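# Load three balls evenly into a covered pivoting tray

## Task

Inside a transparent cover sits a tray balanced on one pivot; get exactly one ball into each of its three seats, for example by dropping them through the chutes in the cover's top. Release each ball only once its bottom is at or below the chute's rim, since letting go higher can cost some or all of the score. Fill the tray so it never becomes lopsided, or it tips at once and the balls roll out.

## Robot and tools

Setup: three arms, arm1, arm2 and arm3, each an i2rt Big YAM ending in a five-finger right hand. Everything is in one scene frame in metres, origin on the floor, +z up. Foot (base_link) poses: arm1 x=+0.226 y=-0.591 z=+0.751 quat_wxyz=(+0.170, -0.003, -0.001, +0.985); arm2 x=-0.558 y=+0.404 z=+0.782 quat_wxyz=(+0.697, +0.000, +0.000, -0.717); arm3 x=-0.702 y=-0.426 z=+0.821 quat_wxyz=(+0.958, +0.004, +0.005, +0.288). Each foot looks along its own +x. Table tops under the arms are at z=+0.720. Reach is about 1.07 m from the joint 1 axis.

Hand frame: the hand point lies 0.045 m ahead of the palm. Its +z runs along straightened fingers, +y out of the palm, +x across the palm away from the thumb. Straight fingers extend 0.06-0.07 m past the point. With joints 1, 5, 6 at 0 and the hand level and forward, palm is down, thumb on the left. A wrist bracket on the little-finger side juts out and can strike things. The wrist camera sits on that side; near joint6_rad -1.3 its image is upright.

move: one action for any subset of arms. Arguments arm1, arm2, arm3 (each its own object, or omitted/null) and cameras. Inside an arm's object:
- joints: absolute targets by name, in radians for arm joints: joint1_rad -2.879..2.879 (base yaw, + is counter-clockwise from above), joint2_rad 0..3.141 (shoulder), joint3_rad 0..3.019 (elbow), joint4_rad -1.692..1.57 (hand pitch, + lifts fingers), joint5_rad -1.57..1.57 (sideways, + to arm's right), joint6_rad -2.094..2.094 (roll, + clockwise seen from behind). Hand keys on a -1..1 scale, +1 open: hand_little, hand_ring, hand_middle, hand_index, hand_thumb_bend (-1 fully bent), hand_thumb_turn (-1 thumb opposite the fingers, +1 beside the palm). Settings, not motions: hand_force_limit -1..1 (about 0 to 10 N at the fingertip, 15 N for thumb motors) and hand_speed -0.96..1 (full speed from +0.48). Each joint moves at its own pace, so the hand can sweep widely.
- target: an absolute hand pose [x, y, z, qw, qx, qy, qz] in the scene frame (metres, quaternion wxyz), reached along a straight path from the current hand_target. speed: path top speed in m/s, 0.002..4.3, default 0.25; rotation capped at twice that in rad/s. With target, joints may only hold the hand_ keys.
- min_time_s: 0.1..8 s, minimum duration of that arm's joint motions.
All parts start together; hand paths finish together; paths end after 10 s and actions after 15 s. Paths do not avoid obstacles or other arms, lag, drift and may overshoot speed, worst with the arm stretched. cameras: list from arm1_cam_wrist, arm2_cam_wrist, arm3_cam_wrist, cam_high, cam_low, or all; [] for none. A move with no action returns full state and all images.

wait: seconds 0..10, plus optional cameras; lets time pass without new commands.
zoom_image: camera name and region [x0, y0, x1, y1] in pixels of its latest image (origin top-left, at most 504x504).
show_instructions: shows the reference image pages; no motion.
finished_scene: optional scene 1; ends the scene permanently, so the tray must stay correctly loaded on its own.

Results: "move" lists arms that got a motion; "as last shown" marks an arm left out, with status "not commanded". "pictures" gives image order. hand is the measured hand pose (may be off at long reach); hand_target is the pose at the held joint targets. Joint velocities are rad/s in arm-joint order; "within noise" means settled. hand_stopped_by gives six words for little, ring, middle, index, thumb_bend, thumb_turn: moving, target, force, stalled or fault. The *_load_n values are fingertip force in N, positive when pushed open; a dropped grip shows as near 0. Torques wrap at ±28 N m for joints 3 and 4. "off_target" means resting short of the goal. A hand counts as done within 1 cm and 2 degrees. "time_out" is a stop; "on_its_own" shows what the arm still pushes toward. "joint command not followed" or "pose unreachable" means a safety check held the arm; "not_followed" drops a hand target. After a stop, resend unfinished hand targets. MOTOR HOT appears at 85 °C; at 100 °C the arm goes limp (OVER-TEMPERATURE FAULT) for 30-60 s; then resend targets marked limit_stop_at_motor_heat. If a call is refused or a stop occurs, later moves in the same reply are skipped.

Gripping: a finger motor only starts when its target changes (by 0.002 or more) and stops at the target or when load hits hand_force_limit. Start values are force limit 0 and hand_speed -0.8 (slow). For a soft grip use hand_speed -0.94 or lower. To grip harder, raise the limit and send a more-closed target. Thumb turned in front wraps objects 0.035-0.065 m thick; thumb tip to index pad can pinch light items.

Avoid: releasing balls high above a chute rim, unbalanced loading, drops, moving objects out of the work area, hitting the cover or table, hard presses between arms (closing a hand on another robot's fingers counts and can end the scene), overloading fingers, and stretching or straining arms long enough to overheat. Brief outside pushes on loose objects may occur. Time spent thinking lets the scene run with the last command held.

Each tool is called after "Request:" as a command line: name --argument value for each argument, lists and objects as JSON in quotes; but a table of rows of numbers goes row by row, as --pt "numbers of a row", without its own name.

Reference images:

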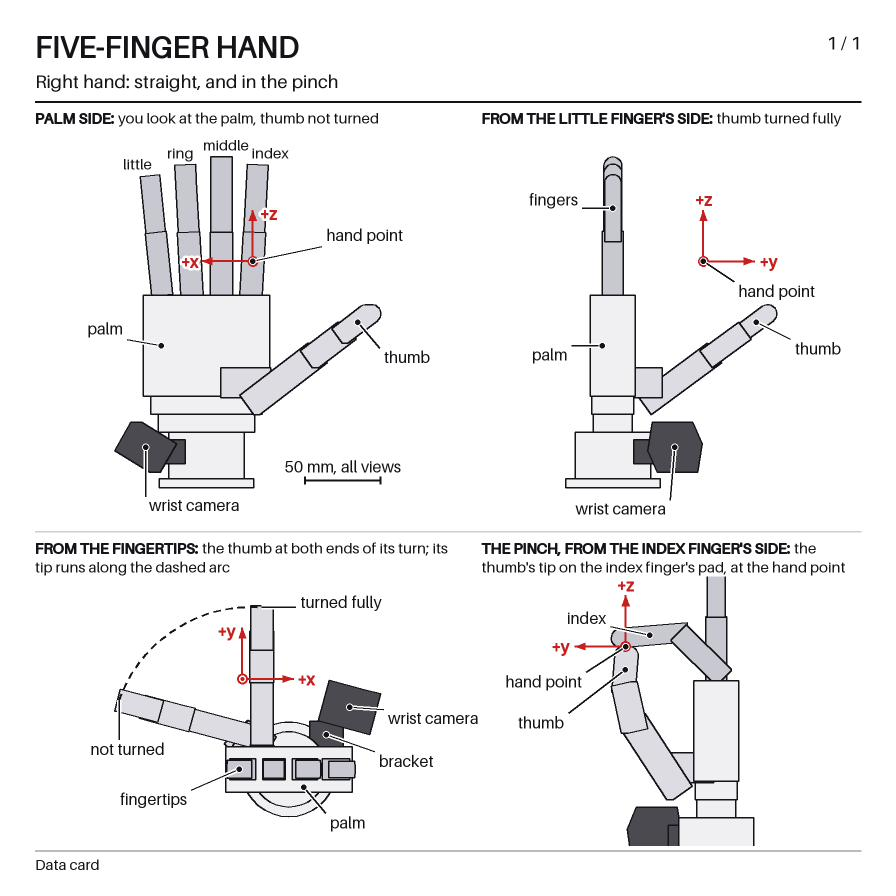

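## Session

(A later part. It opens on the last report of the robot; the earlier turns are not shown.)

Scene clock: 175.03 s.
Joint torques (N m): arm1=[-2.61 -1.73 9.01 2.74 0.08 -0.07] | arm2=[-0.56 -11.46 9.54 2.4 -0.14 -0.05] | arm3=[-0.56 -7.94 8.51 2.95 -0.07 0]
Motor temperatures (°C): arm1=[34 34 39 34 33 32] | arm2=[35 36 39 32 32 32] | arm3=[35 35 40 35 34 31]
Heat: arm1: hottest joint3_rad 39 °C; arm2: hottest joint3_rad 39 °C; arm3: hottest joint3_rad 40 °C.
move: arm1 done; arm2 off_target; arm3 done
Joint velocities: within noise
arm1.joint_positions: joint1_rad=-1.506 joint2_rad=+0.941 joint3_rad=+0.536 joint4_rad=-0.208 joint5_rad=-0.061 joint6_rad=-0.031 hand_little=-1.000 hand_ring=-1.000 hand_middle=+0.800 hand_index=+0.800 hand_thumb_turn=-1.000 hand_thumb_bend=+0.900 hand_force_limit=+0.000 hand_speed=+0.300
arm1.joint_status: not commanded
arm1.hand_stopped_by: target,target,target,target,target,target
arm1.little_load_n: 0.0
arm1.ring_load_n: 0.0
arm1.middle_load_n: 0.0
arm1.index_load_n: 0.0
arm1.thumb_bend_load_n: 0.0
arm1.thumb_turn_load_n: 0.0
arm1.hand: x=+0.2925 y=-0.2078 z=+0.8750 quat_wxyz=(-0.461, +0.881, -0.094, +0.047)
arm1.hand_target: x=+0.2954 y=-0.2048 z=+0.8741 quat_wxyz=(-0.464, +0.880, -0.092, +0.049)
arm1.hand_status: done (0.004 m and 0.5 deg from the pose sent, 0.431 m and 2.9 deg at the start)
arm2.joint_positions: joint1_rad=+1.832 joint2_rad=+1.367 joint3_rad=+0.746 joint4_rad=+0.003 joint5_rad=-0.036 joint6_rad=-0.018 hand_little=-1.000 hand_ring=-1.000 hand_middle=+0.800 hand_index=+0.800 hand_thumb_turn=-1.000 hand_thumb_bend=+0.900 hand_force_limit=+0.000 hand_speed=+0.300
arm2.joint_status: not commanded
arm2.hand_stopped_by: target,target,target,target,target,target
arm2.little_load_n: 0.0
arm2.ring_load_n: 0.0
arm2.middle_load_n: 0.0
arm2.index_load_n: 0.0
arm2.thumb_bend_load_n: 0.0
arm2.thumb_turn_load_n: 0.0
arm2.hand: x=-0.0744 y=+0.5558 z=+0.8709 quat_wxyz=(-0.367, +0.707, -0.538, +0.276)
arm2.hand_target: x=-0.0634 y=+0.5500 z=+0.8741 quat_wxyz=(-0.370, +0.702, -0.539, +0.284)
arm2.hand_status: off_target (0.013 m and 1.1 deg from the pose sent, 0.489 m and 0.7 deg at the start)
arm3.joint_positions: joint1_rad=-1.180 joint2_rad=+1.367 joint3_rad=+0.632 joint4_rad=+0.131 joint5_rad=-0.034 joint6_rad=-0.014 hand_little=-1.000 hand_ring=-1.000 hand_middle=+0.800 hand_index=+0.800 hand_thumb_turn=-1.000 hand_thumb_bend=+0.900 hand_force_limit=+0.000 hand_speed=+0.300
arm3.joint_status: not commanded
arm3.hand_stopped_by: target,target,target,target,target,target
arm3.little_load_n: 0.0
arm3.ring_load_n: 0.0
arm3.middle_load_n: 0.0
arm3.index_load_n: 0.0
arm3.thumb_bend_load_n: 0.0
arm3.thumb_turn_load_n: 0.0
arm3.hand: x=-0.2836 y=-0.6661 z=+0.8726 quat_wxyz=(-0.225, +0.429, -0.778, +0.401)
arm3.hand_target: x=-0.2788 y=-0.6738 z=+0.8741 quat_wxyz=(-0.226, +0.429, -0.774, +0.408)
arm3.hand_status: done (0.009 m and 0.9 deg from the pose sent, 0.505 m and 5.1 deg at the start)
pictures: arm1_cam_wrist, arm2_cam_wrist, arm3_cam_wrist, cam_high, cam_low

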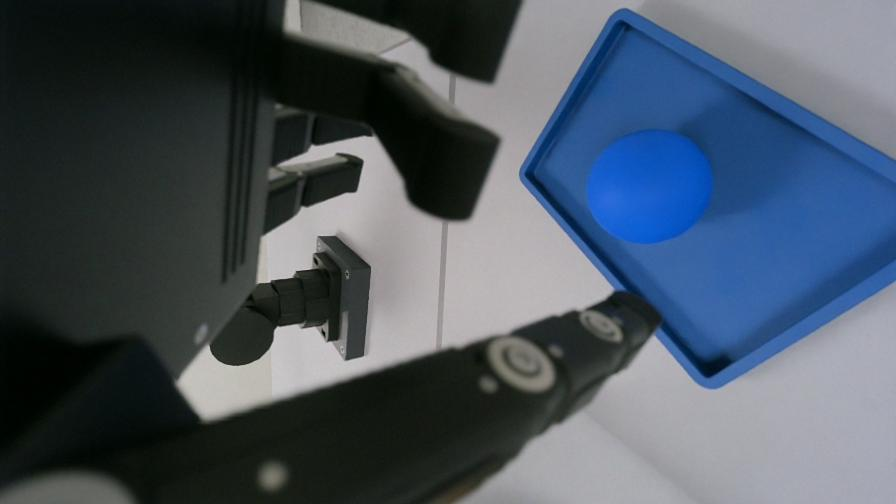

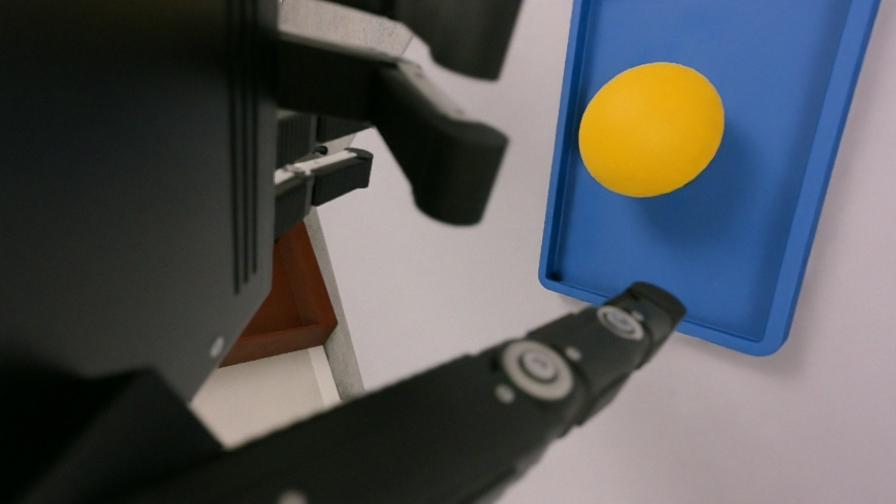

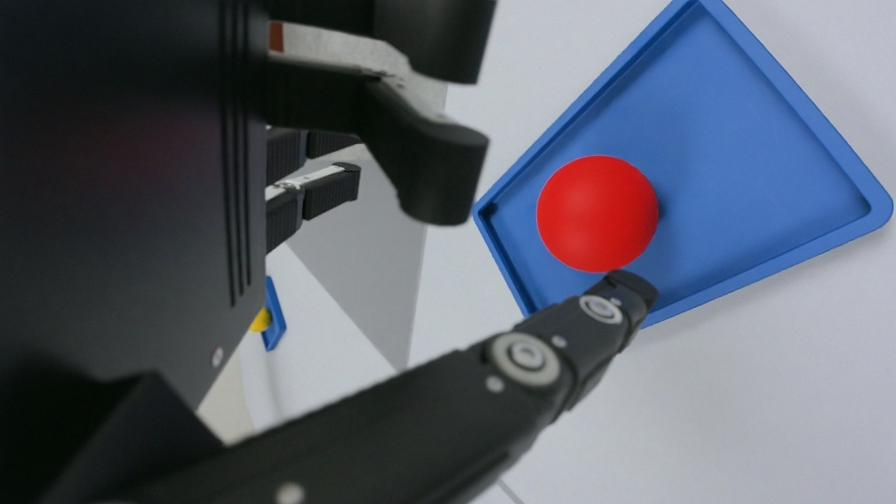

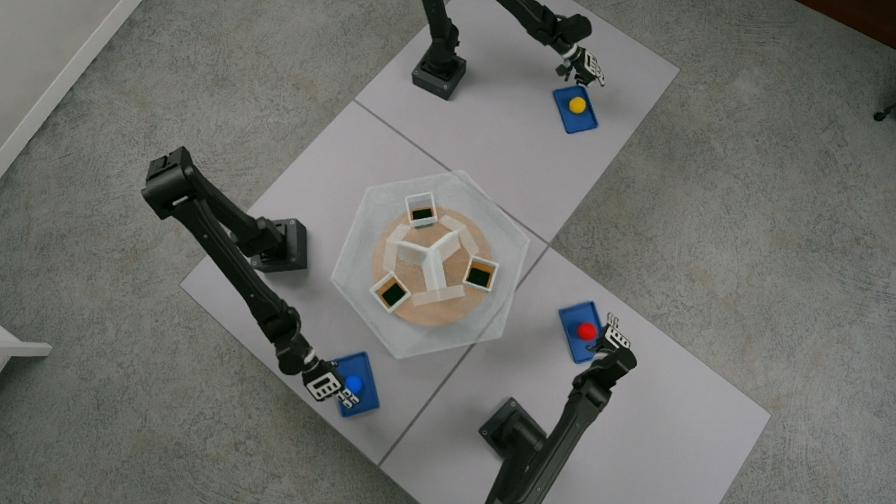

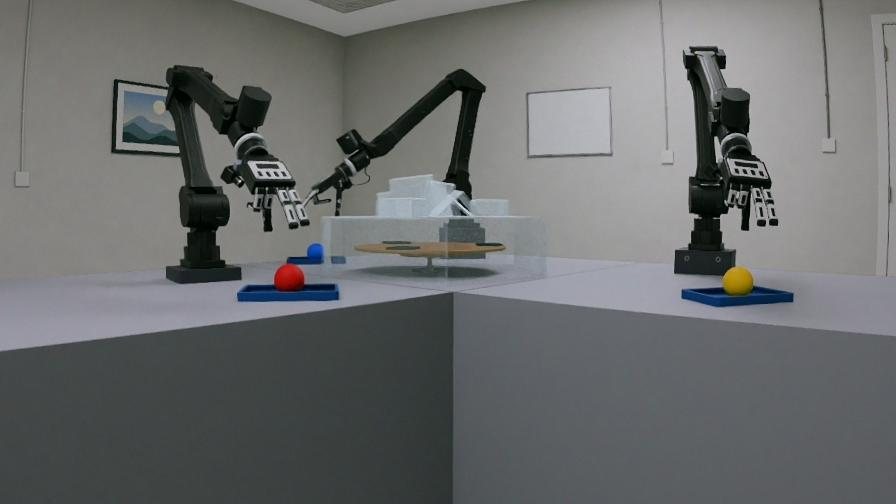

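Request:
move --arm1 '{"target": [0.2664, -0.2026, 0.803, 0.4638, -0.8797, 0.0924, -0.0487], "speed": 0.12}' --arm2 '{"target": [-0.0758, 0.525, 0.8066, 0.37, -0.7017, 0.5385, -0.2839], "speed": 0.12}' --arm3 '{"target": [-0.3024, -0.6567, 0.805, 0.2261, -0.4289, 0.7737, -0.4079], "speed": 0.12}' --cameras '["arm1_cam_wrist", "arm2_cam_wrist", "arm3_cam_wrist", "cam_high"]'

Scene clock: 214.00 s.
Joint torques (N m): arm1=[-1.26 -3.08 7.34 2.8 0.21 0.02] | arm2=[-0.26 -11.16 6.65 2.41 -0.15 -0.06] | arm3=[-0.38 -7.82 5.45 3 0.01 0.01]
Motor temperatures (°C): arm1=[34 34 38 34 33 32] | arm2=[35 36 39 32 32 32] | arm3=[34 35 42 35 34 31]
Heat: arm1: hottest joint3_rad 38 °C; arm2: hottest joint3_rad 39 °C; arm3: hottest joint3_rad 42 °C.
move: arm1 done; arm2 off_target; arm3 done
Joint velocities: within noise
arm1.joint_positions: joint1_rad=-1.409 joint2_rad=+1.085 joint3_rad=+0.403 joint4_rad=+0.075 joint5_rad=+0.024 joint6_rad=+0.016 hand_little=-1.000 hand_ring=-1.000 hand_middle=+0.800 hand_index=+0.800 hand_thumb_turn=-1.000 hand_thumb_bend=+0.900 hand_force_limit=+0.000 hand_speed=+0.300
arm1.joint_status: not commanded
arm1.hand_stopped_by: target,target,target,target,target,target
arm1.little_load_n: 0.0
arm1.ring_load_n: 0.0
arm1.middle_load_n: 0.0
arm1.index_load_n: 0.0
arm1.thumb_bend_load_n: 0.0
arm1.thumb_turn_load_n: 0.0
arm1.hand: x=+0.2690 y=-0.2042 z=+0.8058 quat_wxyz=(-0.462, +0.881, -0.091, +0.051)
arm1.hand_target: x=+0.2664 y=-0.2028 z=+0.8031 quat_wxyz=(-0.464, +0.880, -0.092, +0.049)
arm1.hand_status: done (0.004 m and 0.4 deg from the pose sent, 0.077 m and 0.5 deg at the start)
arm2.joint_positions: joint1_rad=+1.773 joint2_rad=+1.472 joint3_rad=+0.649 joint4_rad=+0.232 joint5_rad=-0.084 joint6_rad=-0.050 hand_little=-1.000 hand_ring=-1.000 hand_middle=+0.800 hand_index=+0.800 hand_thumb_turn=-1.000 hand_thumb_bend=+0.900 hand_force_limit=+0.000 hand_speed=+0.300
arm2.joint_status: not commanded
arm2.hand_stopped_by: target,target,target,target,target,target
arm2.little_load_n: 0.0
arm2.ring_load_n: 0.5
arm2.middle_load_n: 0.0
arm2.index_load_n: 0.0
arm2.thumb_bend_load_n: 0.0
arm2.thumb_turn_load_n: 0.0
arm2.hand: x=-0.0747 y=+0.5334 z=+0.8171 quat_wxyz=(-0.377, +0.702, -0.534, +0.284)
arm2.hand_target: x=-0.0761 y=+0.5252 z=+0.8068 quat_wxyz=(-0.370, +0.702, -0.539, +0.284)
arm2.hand_status: off_target (0.013 m and 0.9 deg from the pose sent, 0.071 m and 1.1 deg at the start)
arm3.joint_positions: joint1_rad=-1.180 joint2_rad=+1.496 joint3_rad=+0.515 joint4_rad=+0.403 joint5_rad=-0.034 joint6_rad=-0.014 hand_little=-1.000 hand_ring=-1.000 hand_middle=+0.800 hand_index=+0.800 hand_thumb_turn=-1.000 hand_thumb_bend=+0.900 hand_force_limit=+0.000 hand_speed=+0.300
arm3.joint_status: not commanded
arm3.hand_stopped_by: target,target,target,target,target,target
arm3.little_load_n: 0.0
arm3.ring_load_n: 0.0
arm3.middle_load_n: 0.0
arm3.index_load_n: 0.0
arm3.thumb_bend_load_n: 0.0
arm3.thumb_turn_load_n: 0.0
arm3.hand: x=-0.2981 y=-0.6565 z=+0.8140 quat_wxyz=(-0.230, +0.426, -0.773, +0.411)
arm3.hand_target: x=-0.3026 y=-0.6566 z=+0.8052 quat_wxyz=(-0.226, +0.429, -0.774, +0.408)
arm3.hand_status: done (0.010 m and 0.6 deg from the pose sent, 0.071 m and 0.9 deg at the start)

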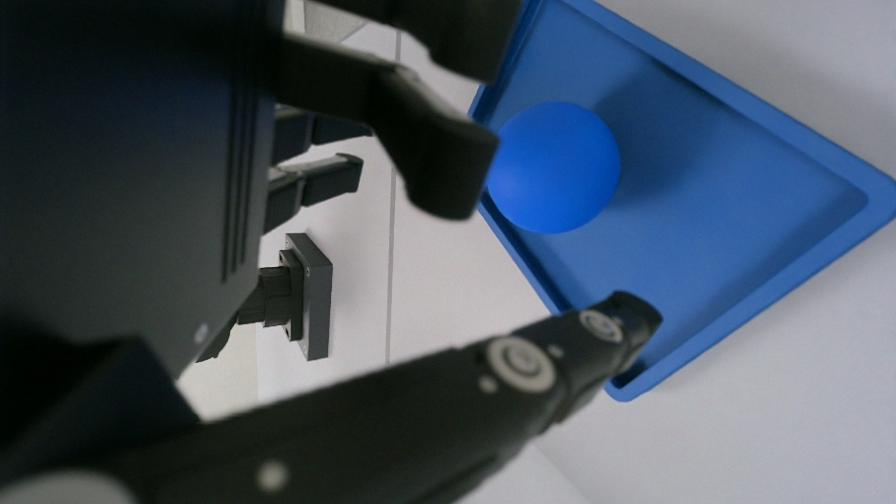

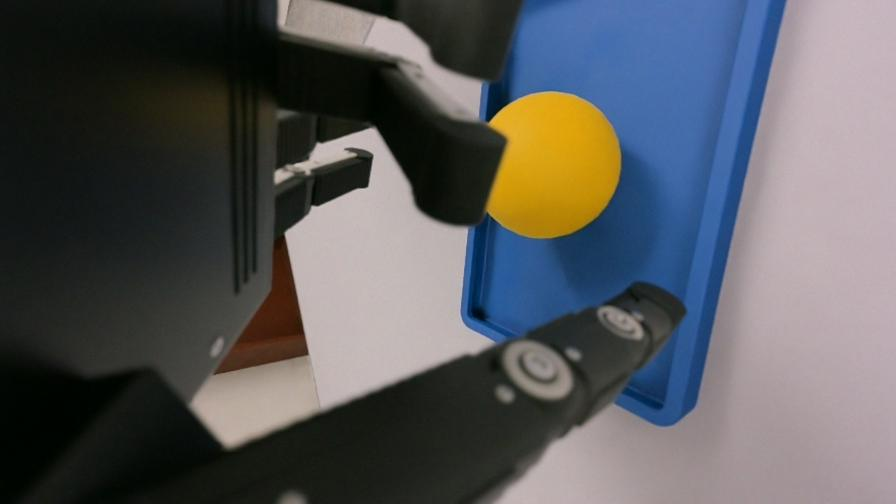

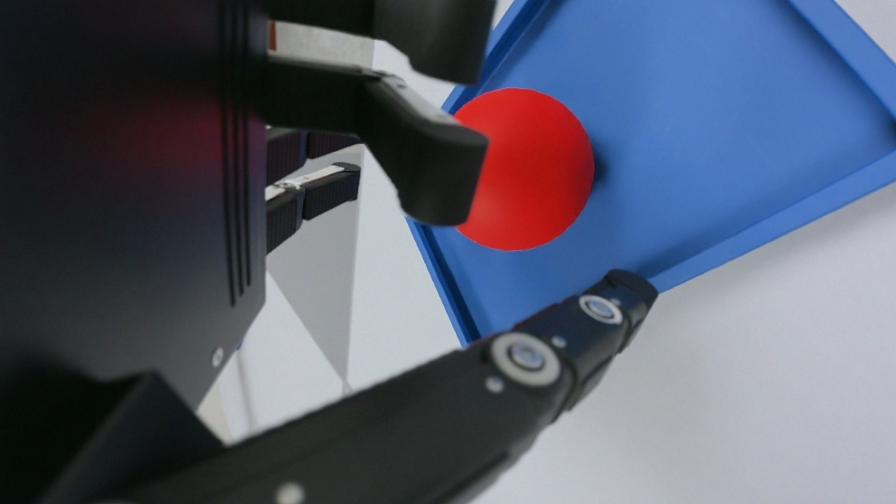

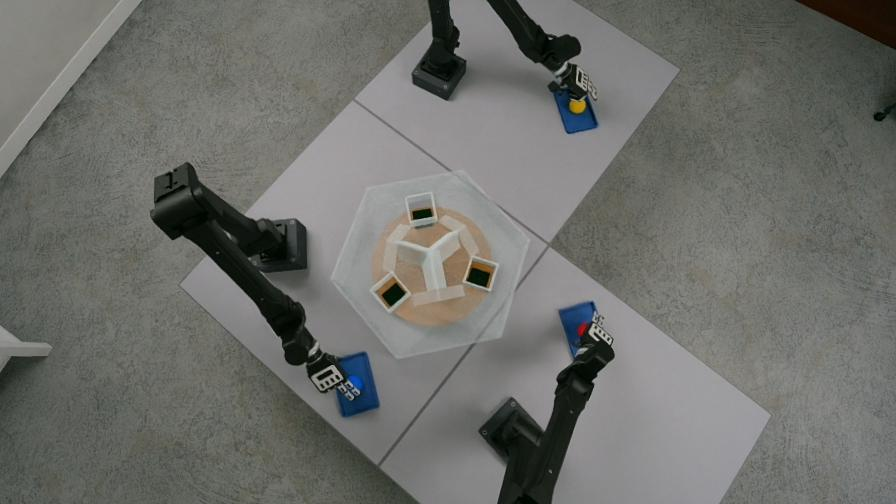

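Request:
move --cameras '["cam_low", "cam_high"]'

Request:
zoom_image --camera "cam_low" --region '[160, 180, 340, 310]'

Request:
zoom_image --camera "cam_low" --region '[670, 180, 850, 310]'

Request:
zoom_image --camera "cam_low" --region '[270, 180, 450, 310]'

Request:
zoom_image --camera "cam_high" --region '[540, 280, 640, 380]'

Request:
zoom_image --camera "cam_high" --region '[300, 320, 400, 420]'

Request:
zoom_image --camera "cam_high" --region '[530, 50, 630, 150]'

Scene clock: 228.23 s.
Joint torques (N m): arm1=[-1.32 -2.84 7.38 2.86 0.27 0.1] | arm2=[-0.15 -11.22 6.67 2.43 -0.16 -0.05] | arm3=[-0.38 -7.88 5.44 2.97 0.01 0.01]
Motor temperatures (°C): arm1=[34 34 37 34 33 32] | arm2=[35 36 38 32 32 32] | arm3=[34 35 41 35 34 31]
Heat: arm1: hottest joint3_rad 37 °C; arm2: hottest joint3_rad 38 °C; arm3: hottest joint3_rad 41 °C.
Joint velocities: within noise
arm1.joint_positions: joint1_rad=-1.409 joint2_rad=+1.085 joint3_rad=+0.403 joint4_rad=+0.075 joint5_rad=+0.024 joint6_rad=+0.017 hand_little=-1.000 hand_ring=-1.000 hand_middle=+0.800 hand_index=+0.800 hand_thumb_turn=-1.000 hand_thumb_bend=+0.900 hand_force_limit=+0.000 hand_speed=+0.300
arm1.joint_status: not commanded
arm1.hand_stopped_by: target,target,target,target,target,target
arm1.little_load_n: 0.0
arm1.ring_load_n: 0.0
arm1.middle_load_n: 0.0
arm1.index_load_n: 0.0
arm1.thumb_bend_load_n: 0.0
arm1.thumb_turn_load_n: -0.5
arm1.hand: x=+0.2689 y=-0.2042 z=+0.8059 quat_wxyz=(-0.462, +0.881, -0.091, +0.051) (m; scene frame)
arm1.hand_target: x=+0.2663 y=-0.2028 z=+0.8031 quat_wxyz=(-0.464, +0.880, -0.092, +0.049) (m; scene frame)
arm1.hand_status: done (0.004 m and 0.3 deg from the pose sent, 0.077 m and 0.5 deg at the start)
arm2.joint_positions: joint1_rad=+1.773 joint2_rad=+1.472 joint3_rad=+0.649 joint4_rad=+0.232 joint5_rad=-0.084 joint6_rad=-0.050 hand_little=-1.000 hand_ring=-1.000 hand_middle=+0.800 hand_index=+0.800 hand_thumb_turn=-1.000 hand_thumb_bend=+0.900 hand_force_limit=+0.000 hand_speed=+0.300
arm2.joint_status: not commanded
arm2.hand_stopped_by: target,target,target,target,target,target
arm2.little_load_n: 0.0
arm2.ring_load_n: 0.0
arm2.middle_load_n: 0.0
arm2.index_load_n: 0.0
arm2.thumb_bend_load_n: 0.0
arm2.thumb_turn_load_n: 0.0
arm2.hand: x=-0.0747 y=+0.5334 z=+0.8171 quat_wxyz=(-0.377, +0.702, -0.534, +0.284) (m; scene frame)
arm2.hand_target: x=-0.0761 y=+0.5252 z=+0.8068 quat_wxyz=(-0.370, +0.702, -0.539, +0.284) (m; scene frame)
arm2.hand_status: off_target (0.013 m and 0.9 deg from the pose sent, 0.071 m and 1.1 deg at the start)
arm3.joint_positions: joint1_rad=-1.180 joint2_rad=+1.496 joint3_rad=+0.515 joint4_rad=+0.403 joint5_rad=-0.034 joint6_rad=-0.014 hand_little=-1.000 hand_ring=-1.000 hand_middle=+0.800 hand_index=+0.800 hand_thumb_turn=-1.000 hand_thumb_bend=+0.900 hand_force_limit=+0.000 hand_speed=+0.300
arm3.joint_status: not commanded
arm3.hand_stopped_by: target,target,target,target,target,target
arm3.little_load_n: 0.0
arm3.ring_load_n: 0.0
arm3.middle_load_n: 0.0
arm3.index_load_n: -0.5
arm3.thumb_bend_load_n: 0.0
arm3.thumb_turn_load_n: 0.0
arm3.hand: x=-0.2981 y=-0.6565 z=+0.8140 quat_wxyz=(-0.230, +0.426, -0.773, +0.411) (m; scene frame)
arm3.hand_target: x=-0.3026 y=-0.6566 z=+0.8052 quat_wxyz=(-0.226, +0.429, -0.774, +0.408) (m; scene frame)
arm3.hand_status: done (0.010 m and 0.6 deg from the pose sent, 0.071 m and 0.9 deg at the start)
pictures: cam_high, cam_low

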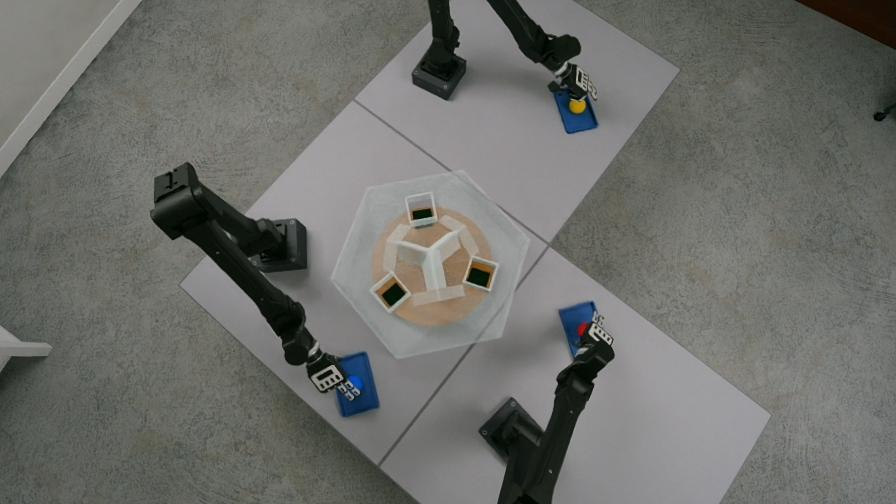

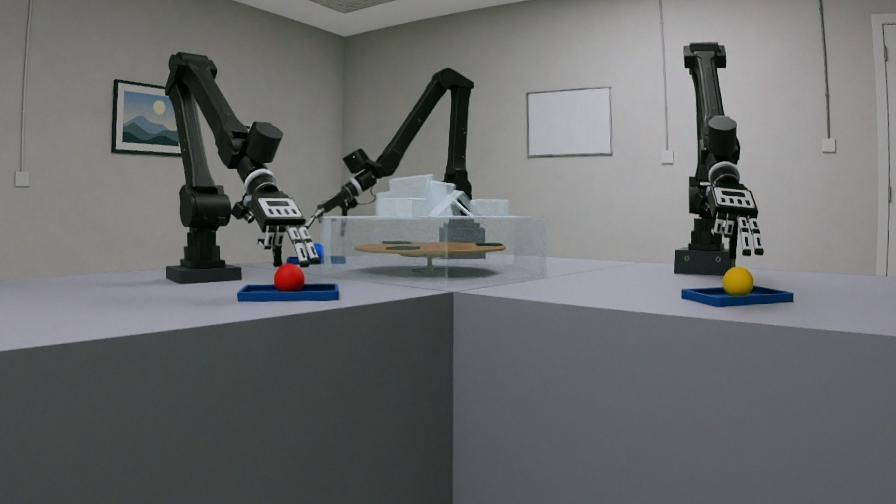

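Scaled by 2.800 from the camera's image (finer frame: 1280x720).

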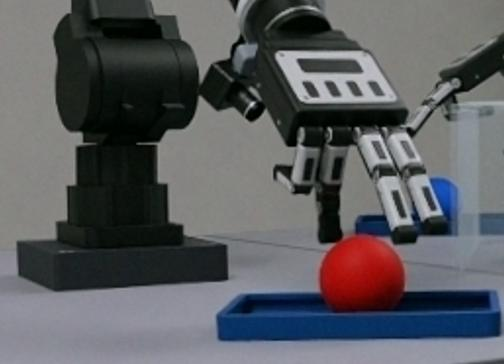

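Scaled by 2.800 from the camera's image (finer frame: 1280x720).

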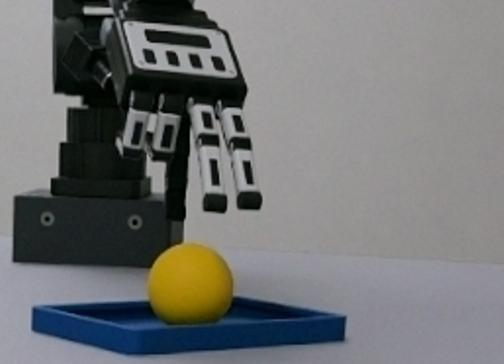

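Scaled by 2.800 from the camera's image (finer frame: 1280x720).

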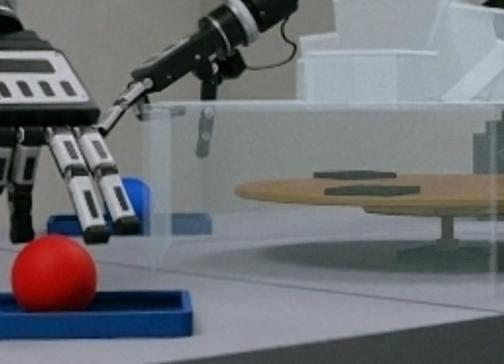

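Scaled by 5.040 from the camera's image (finer frame: 1280x720).

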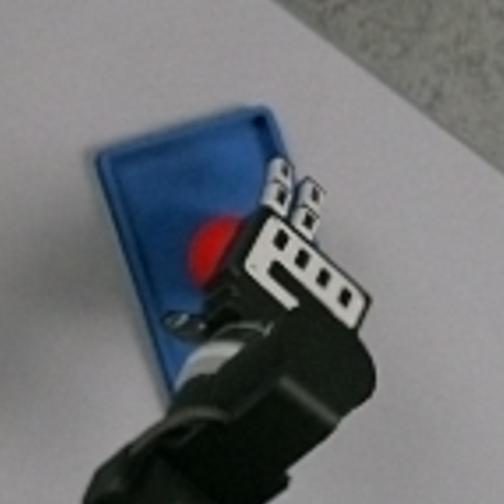

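Scaled by 5.040 from the camera's image (finer frame: 1280x720).

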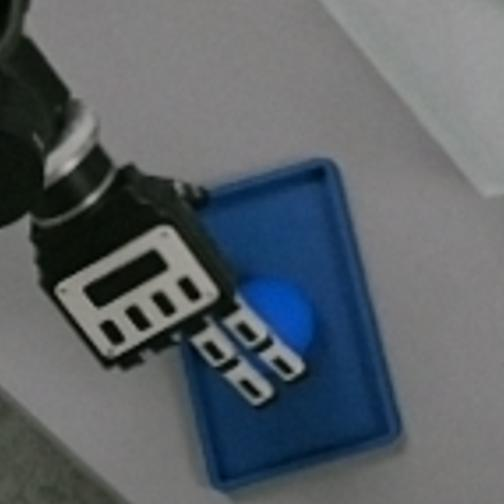

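Scaled by 5.040 from the camera's image (finer frame: 1280x720).

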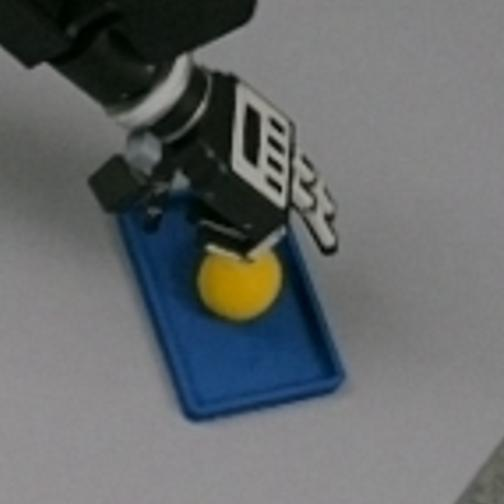

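Request:
zoom_image --camera "cam_high" --region '[325, 360, 385, 420]'

Request:
zoom_image --camera "cam_high" --region '[550, 70, 610, 130]'

Request:
zoom_image --camera "cam_high" --region '[560, 300, 620, 360]'

Scaled by 8.400 from the camera's image (finer frame: 1280x720).

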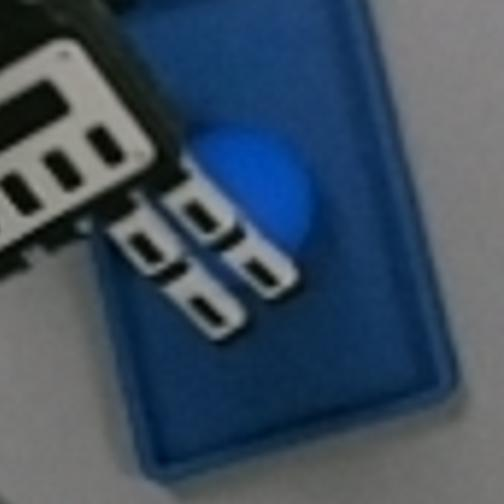

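Scaled by 8.400 from the camera's image (finer frame: 1280x720).

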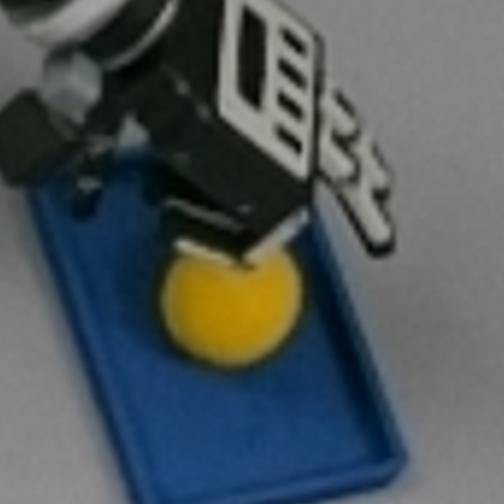

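Scaled by 8.400 from the camera's image (finer frame: 1280x720).

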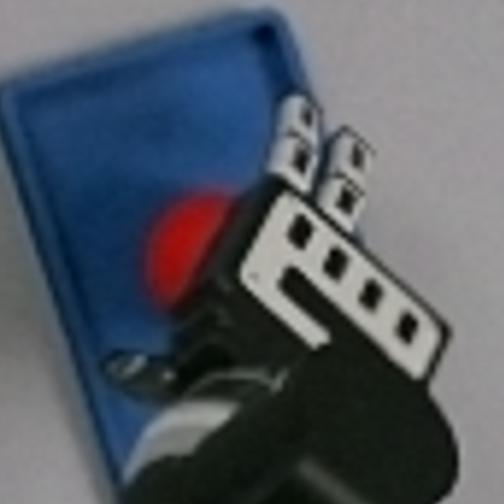

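Request:
move --arm1 '{"target": [0.2808, -0.2018, 0.792, 0.4638, -0.8797, 0.0924, -0.0487], "speed": 0.08}' --arm2 '{"target": [-0.0578, 0.5187, 0.7723, 0.37, -0.7017, 0.5385, -0.2839], "speed": 0.08}' --arm3 '{"target": [-0.2887, -0.6759, 0.7542, 0.2261, -0.4289, 0.7737, -0.4079], "speed": 0.08}' --cameras '["all"]'

Request:
zoom_image --camera "cam_low" --region '[220, 210, 360, 310]'

Request:
zoom_image --camera "cam_low" --region '[670, 210, 810, 310]'

Request:
zoom_image --camera "cam_high" --region '[325, 360, 385, 420]'

Request:
zoom_image --camera "cam_high" --region '[550, 70, 610, 130]'

Request:
zoom_image --camera "cam_high" --region '[560, 300, 620, 360]'

Scene clock: 309.17 s.
Joint torques (N m): arm1=[-2.73 -2.73 7.09 2.69 0.05 -0.08] | arm2=[-0.56 -12.34 7.42 2.41 -0.16 -0.06] | arm3=[-0.67 -9.29 6.67 2.95 -0.08 -0.01]
Motor temperatures (°C): arm1=[34 34 36 34 33 32] | arm2=[35 36 37 32 32 32] | arm3=[34 35 38 36 34 31]
Heat: arm1: hottest joint3_rad 36 °C; arm2: hottest joint3_rad 37 °C; arm3: hottest joint3_rad 38 °C.
move: arm1 done; arm2 off_target; arm3 off_target
Joint velocities: within noise
arm1.joint_positions: joint1_rad=-1.447 joint2_rad=+1.133 joint3_rad=+0.397 joint4_rad=+0.131 joint5_rad=-0.013 joint6_rad=+0.003 hand_little=-1.000 hand_ring=-1.000 hand_middle=+0.800 hand_index=+0.800 hand_thumb_turn=-1.000 hand_thumb_bend=+0.900 hand_force_limit=+0.000 hand_speed=+0.300
arm1.joint_status: not commanded
arm1.hand_stopped_by: target,target,target,target,target,target
arm1.little_load_n: 0.0
arm1.ring_load_n: 0.0
arm1.middle_load_n: 0.0
arm1.index_load_n: 0.0
arm1.thumb_bend_load_n: 0.0
arm1.thumb_turn_load_n: 0.0
arm1.hand: x=+0.2781 y=-0.2014 z=+0.7959 quat_wxyz=(-0.463, +0.880, -0.094, +0.046)
arm1.hand_target: x=+0.2808 y=-0.2019 z=+0.7922 quat_wxyz=(-0.464, +0.880, -0.092, +0.049)
arm1.hand_status: done (0.005 m and 0.3 deg from the pose sent, 0.018 m and 0.3 deg at the start)
arm2.joint_positions: joint1_rad=+1.751 joint2_rad=+1.603 joint3_rad=+0.649 joint4_rad=+0.341 joint5_rad=-0.103 joint6_rad=-0.064 hand_little=-1.000 hand_ring=-1.000 hand_middle=+0.800 hand_index=+0.800 hand_thumb_turn=-1.000 hand_thumb_bend=+0.900 hand_force_limit=+0.000 hand_speed=+0.300
arm2.joint_status: not commanded
arm2.hand_stopped_by: target,target,target,target,target,target
arm2.little_load_n: 0.0
arm2.ring_load_n: 0.0
arm2.middle_load_n: -0.5
arm2.index_load_n: 0.0
arm2.thumb_bend_load_n: 0.5
arm2.thumb_turn_load_n: 0.0
arm2.hand: x=-0.0666 y=+0.5261 z=+0.7744 quat_wxyz=(-0.370, +0.705, -0.537, +0.278)
arm2.hand_target: x=-0.0581 y=+0.5186 z=+0.7724 quat_wxyz=(-0.370, +0.702, -0.539, +0.284)
arm2.hand_status: off_target (0.012 m and 0.9 deg from the pose sent, 0.050 m and 0.9 deg at the start)
arm3.joint_positions: joint1_rad=-1.199 joint2_rad=+1.714 joint3_rad=+0.520 joint4_rad=+0.579 joint5_rad=-0.051 joint6_rad=-0.024 hand_little=-1.000 hand_ring=-1.000 hand_middle=+0.800 hand_index=+0.800 hand_thumb_turn=-1.000 hand_thumb_bend=+0.900 hand_force_limit=+0.000 hand_speed=+0.300
arm3.joint_status: not commanded
arm3.hand_stopped_by: target,target,target,target,target,target
arm3.little_load_n: 0.0
arm3.ring_load_n: 0.0
arm3.middle_load_n: 0.0
arm3.index_load_n: 0.0
arm3.thumb_bend_load_n: 0.0
arm3.thumb_turn_load_n: 0.0
arm3.hand: x=-0.2998 y=-0.6631 z=+0.7521 quat_wxyz=(-0.223, +0.430, -0.780, +0.396)
arm3.hand_target: x=-0.2893 y=-0.6756 z=+0.7547 quat_wxyz=(-0.226, +0.429, -0.774, +0.408)
arm3.hand_status: off_target (0.017 m and 1.5 deg from the pose sent, 0.064 m and 0.6 deg at the start)
pictures: arm1_cam_wrist, arm2_cam_wrist, arm3_cam_wrist, cam_high, cam_low

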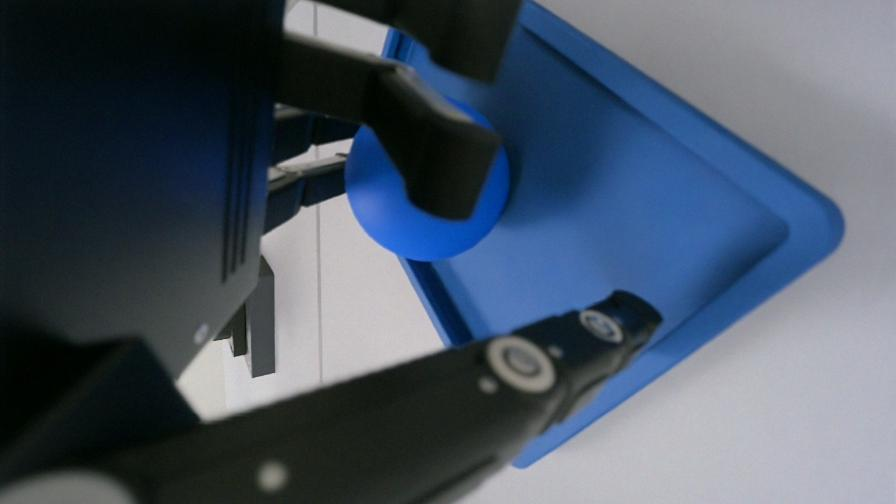

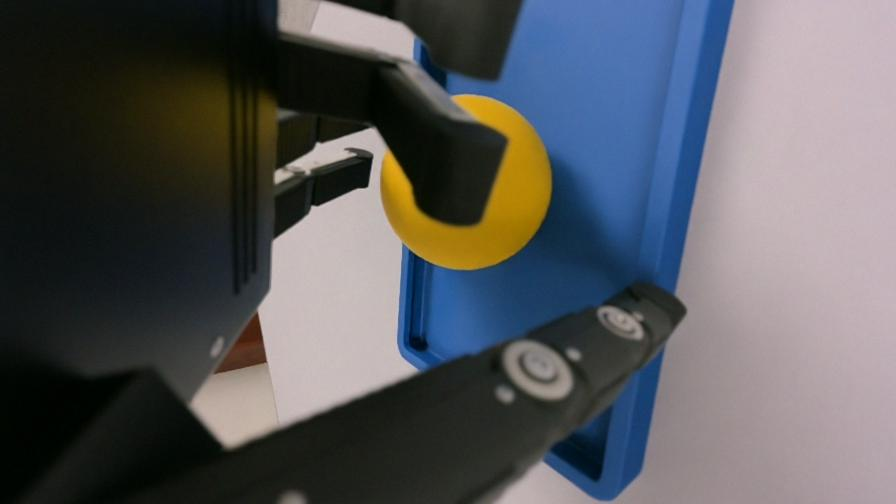

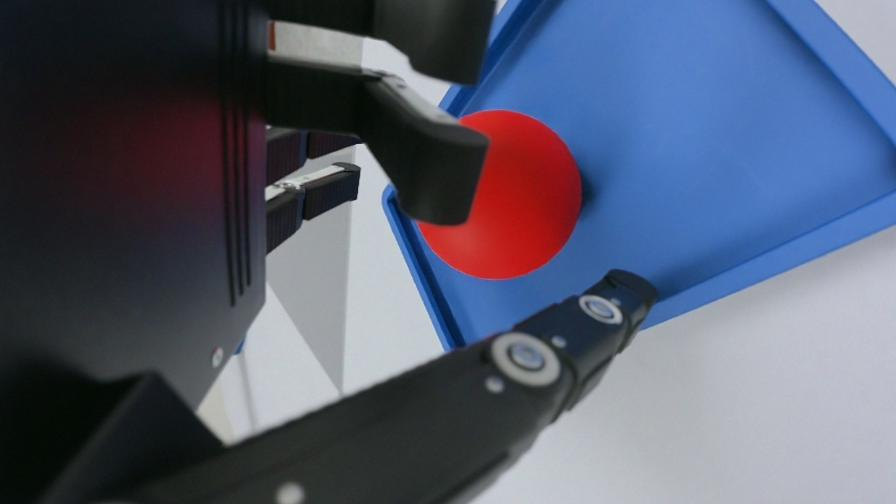

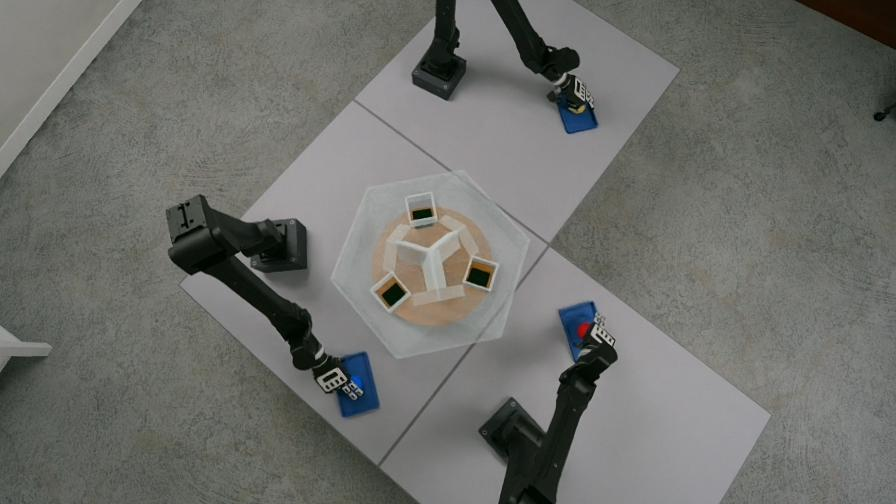

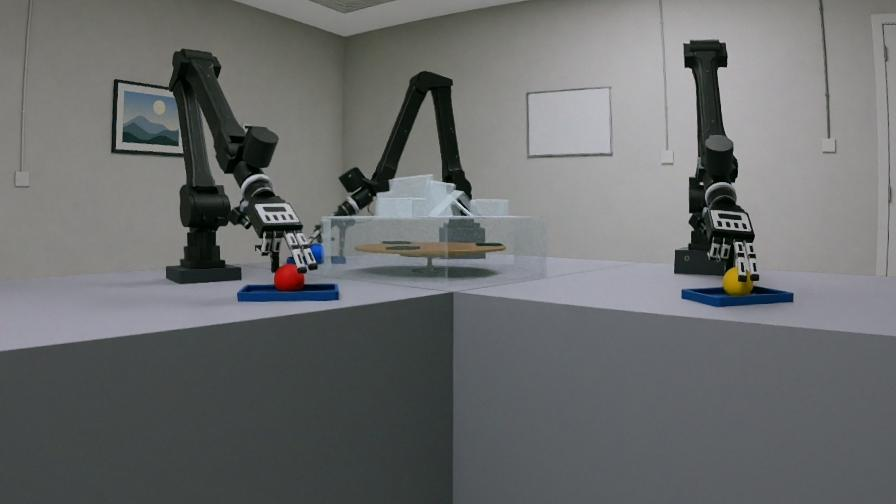

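Scaled by 3.600 from the camera's image (finer frame: 1280x720).

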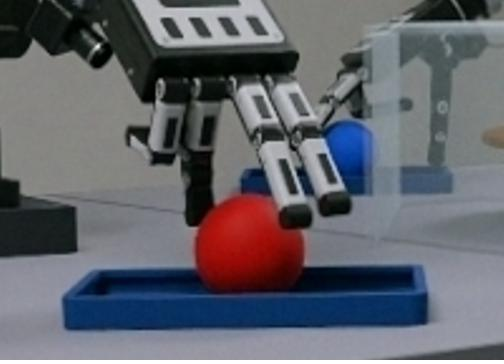

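Scaled by 3.600 from the camera's image (finer frame: 1280x720).

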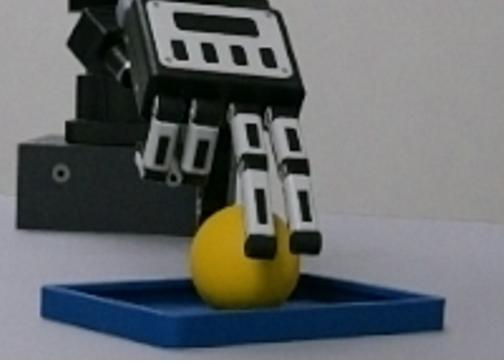

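Scaled by 8.400 from the camera's image (finer frame: 1280x720).

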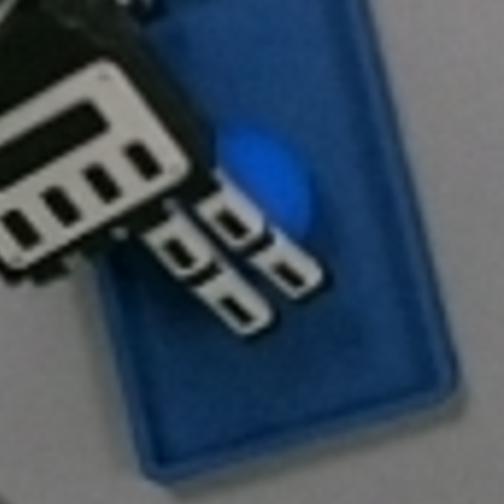

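Scaled by 8.400 from the camera's image (finer frame: 1280x720).

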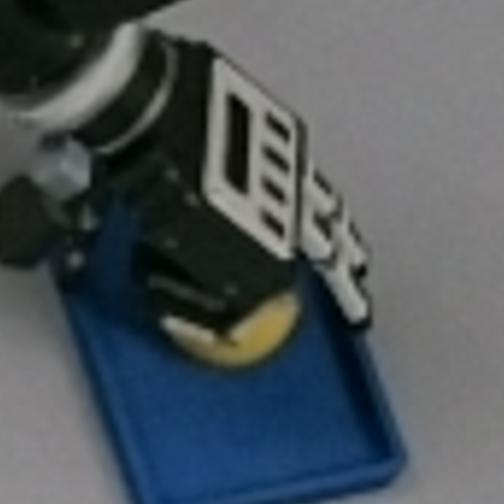

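Scaled by 8.400 from the camera's image (finer frame: 1280x720).

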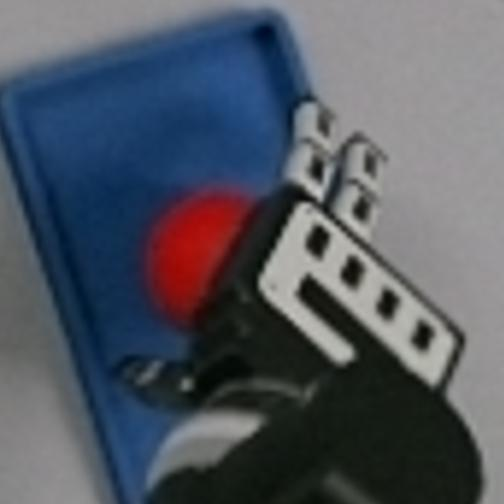

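Request:
zoom_image --camera "cam_low" --region '[280, 200, 380, 280]'

Scaled by 5.040 from the camera's image (finer frame: 1280x720).

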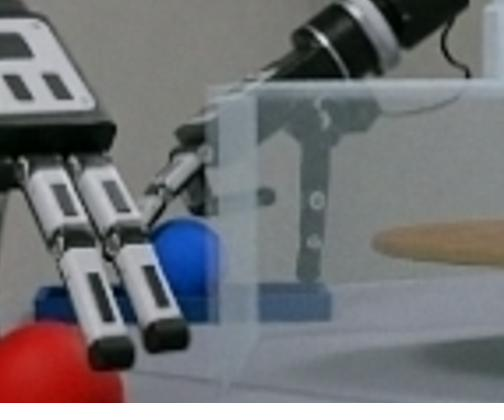

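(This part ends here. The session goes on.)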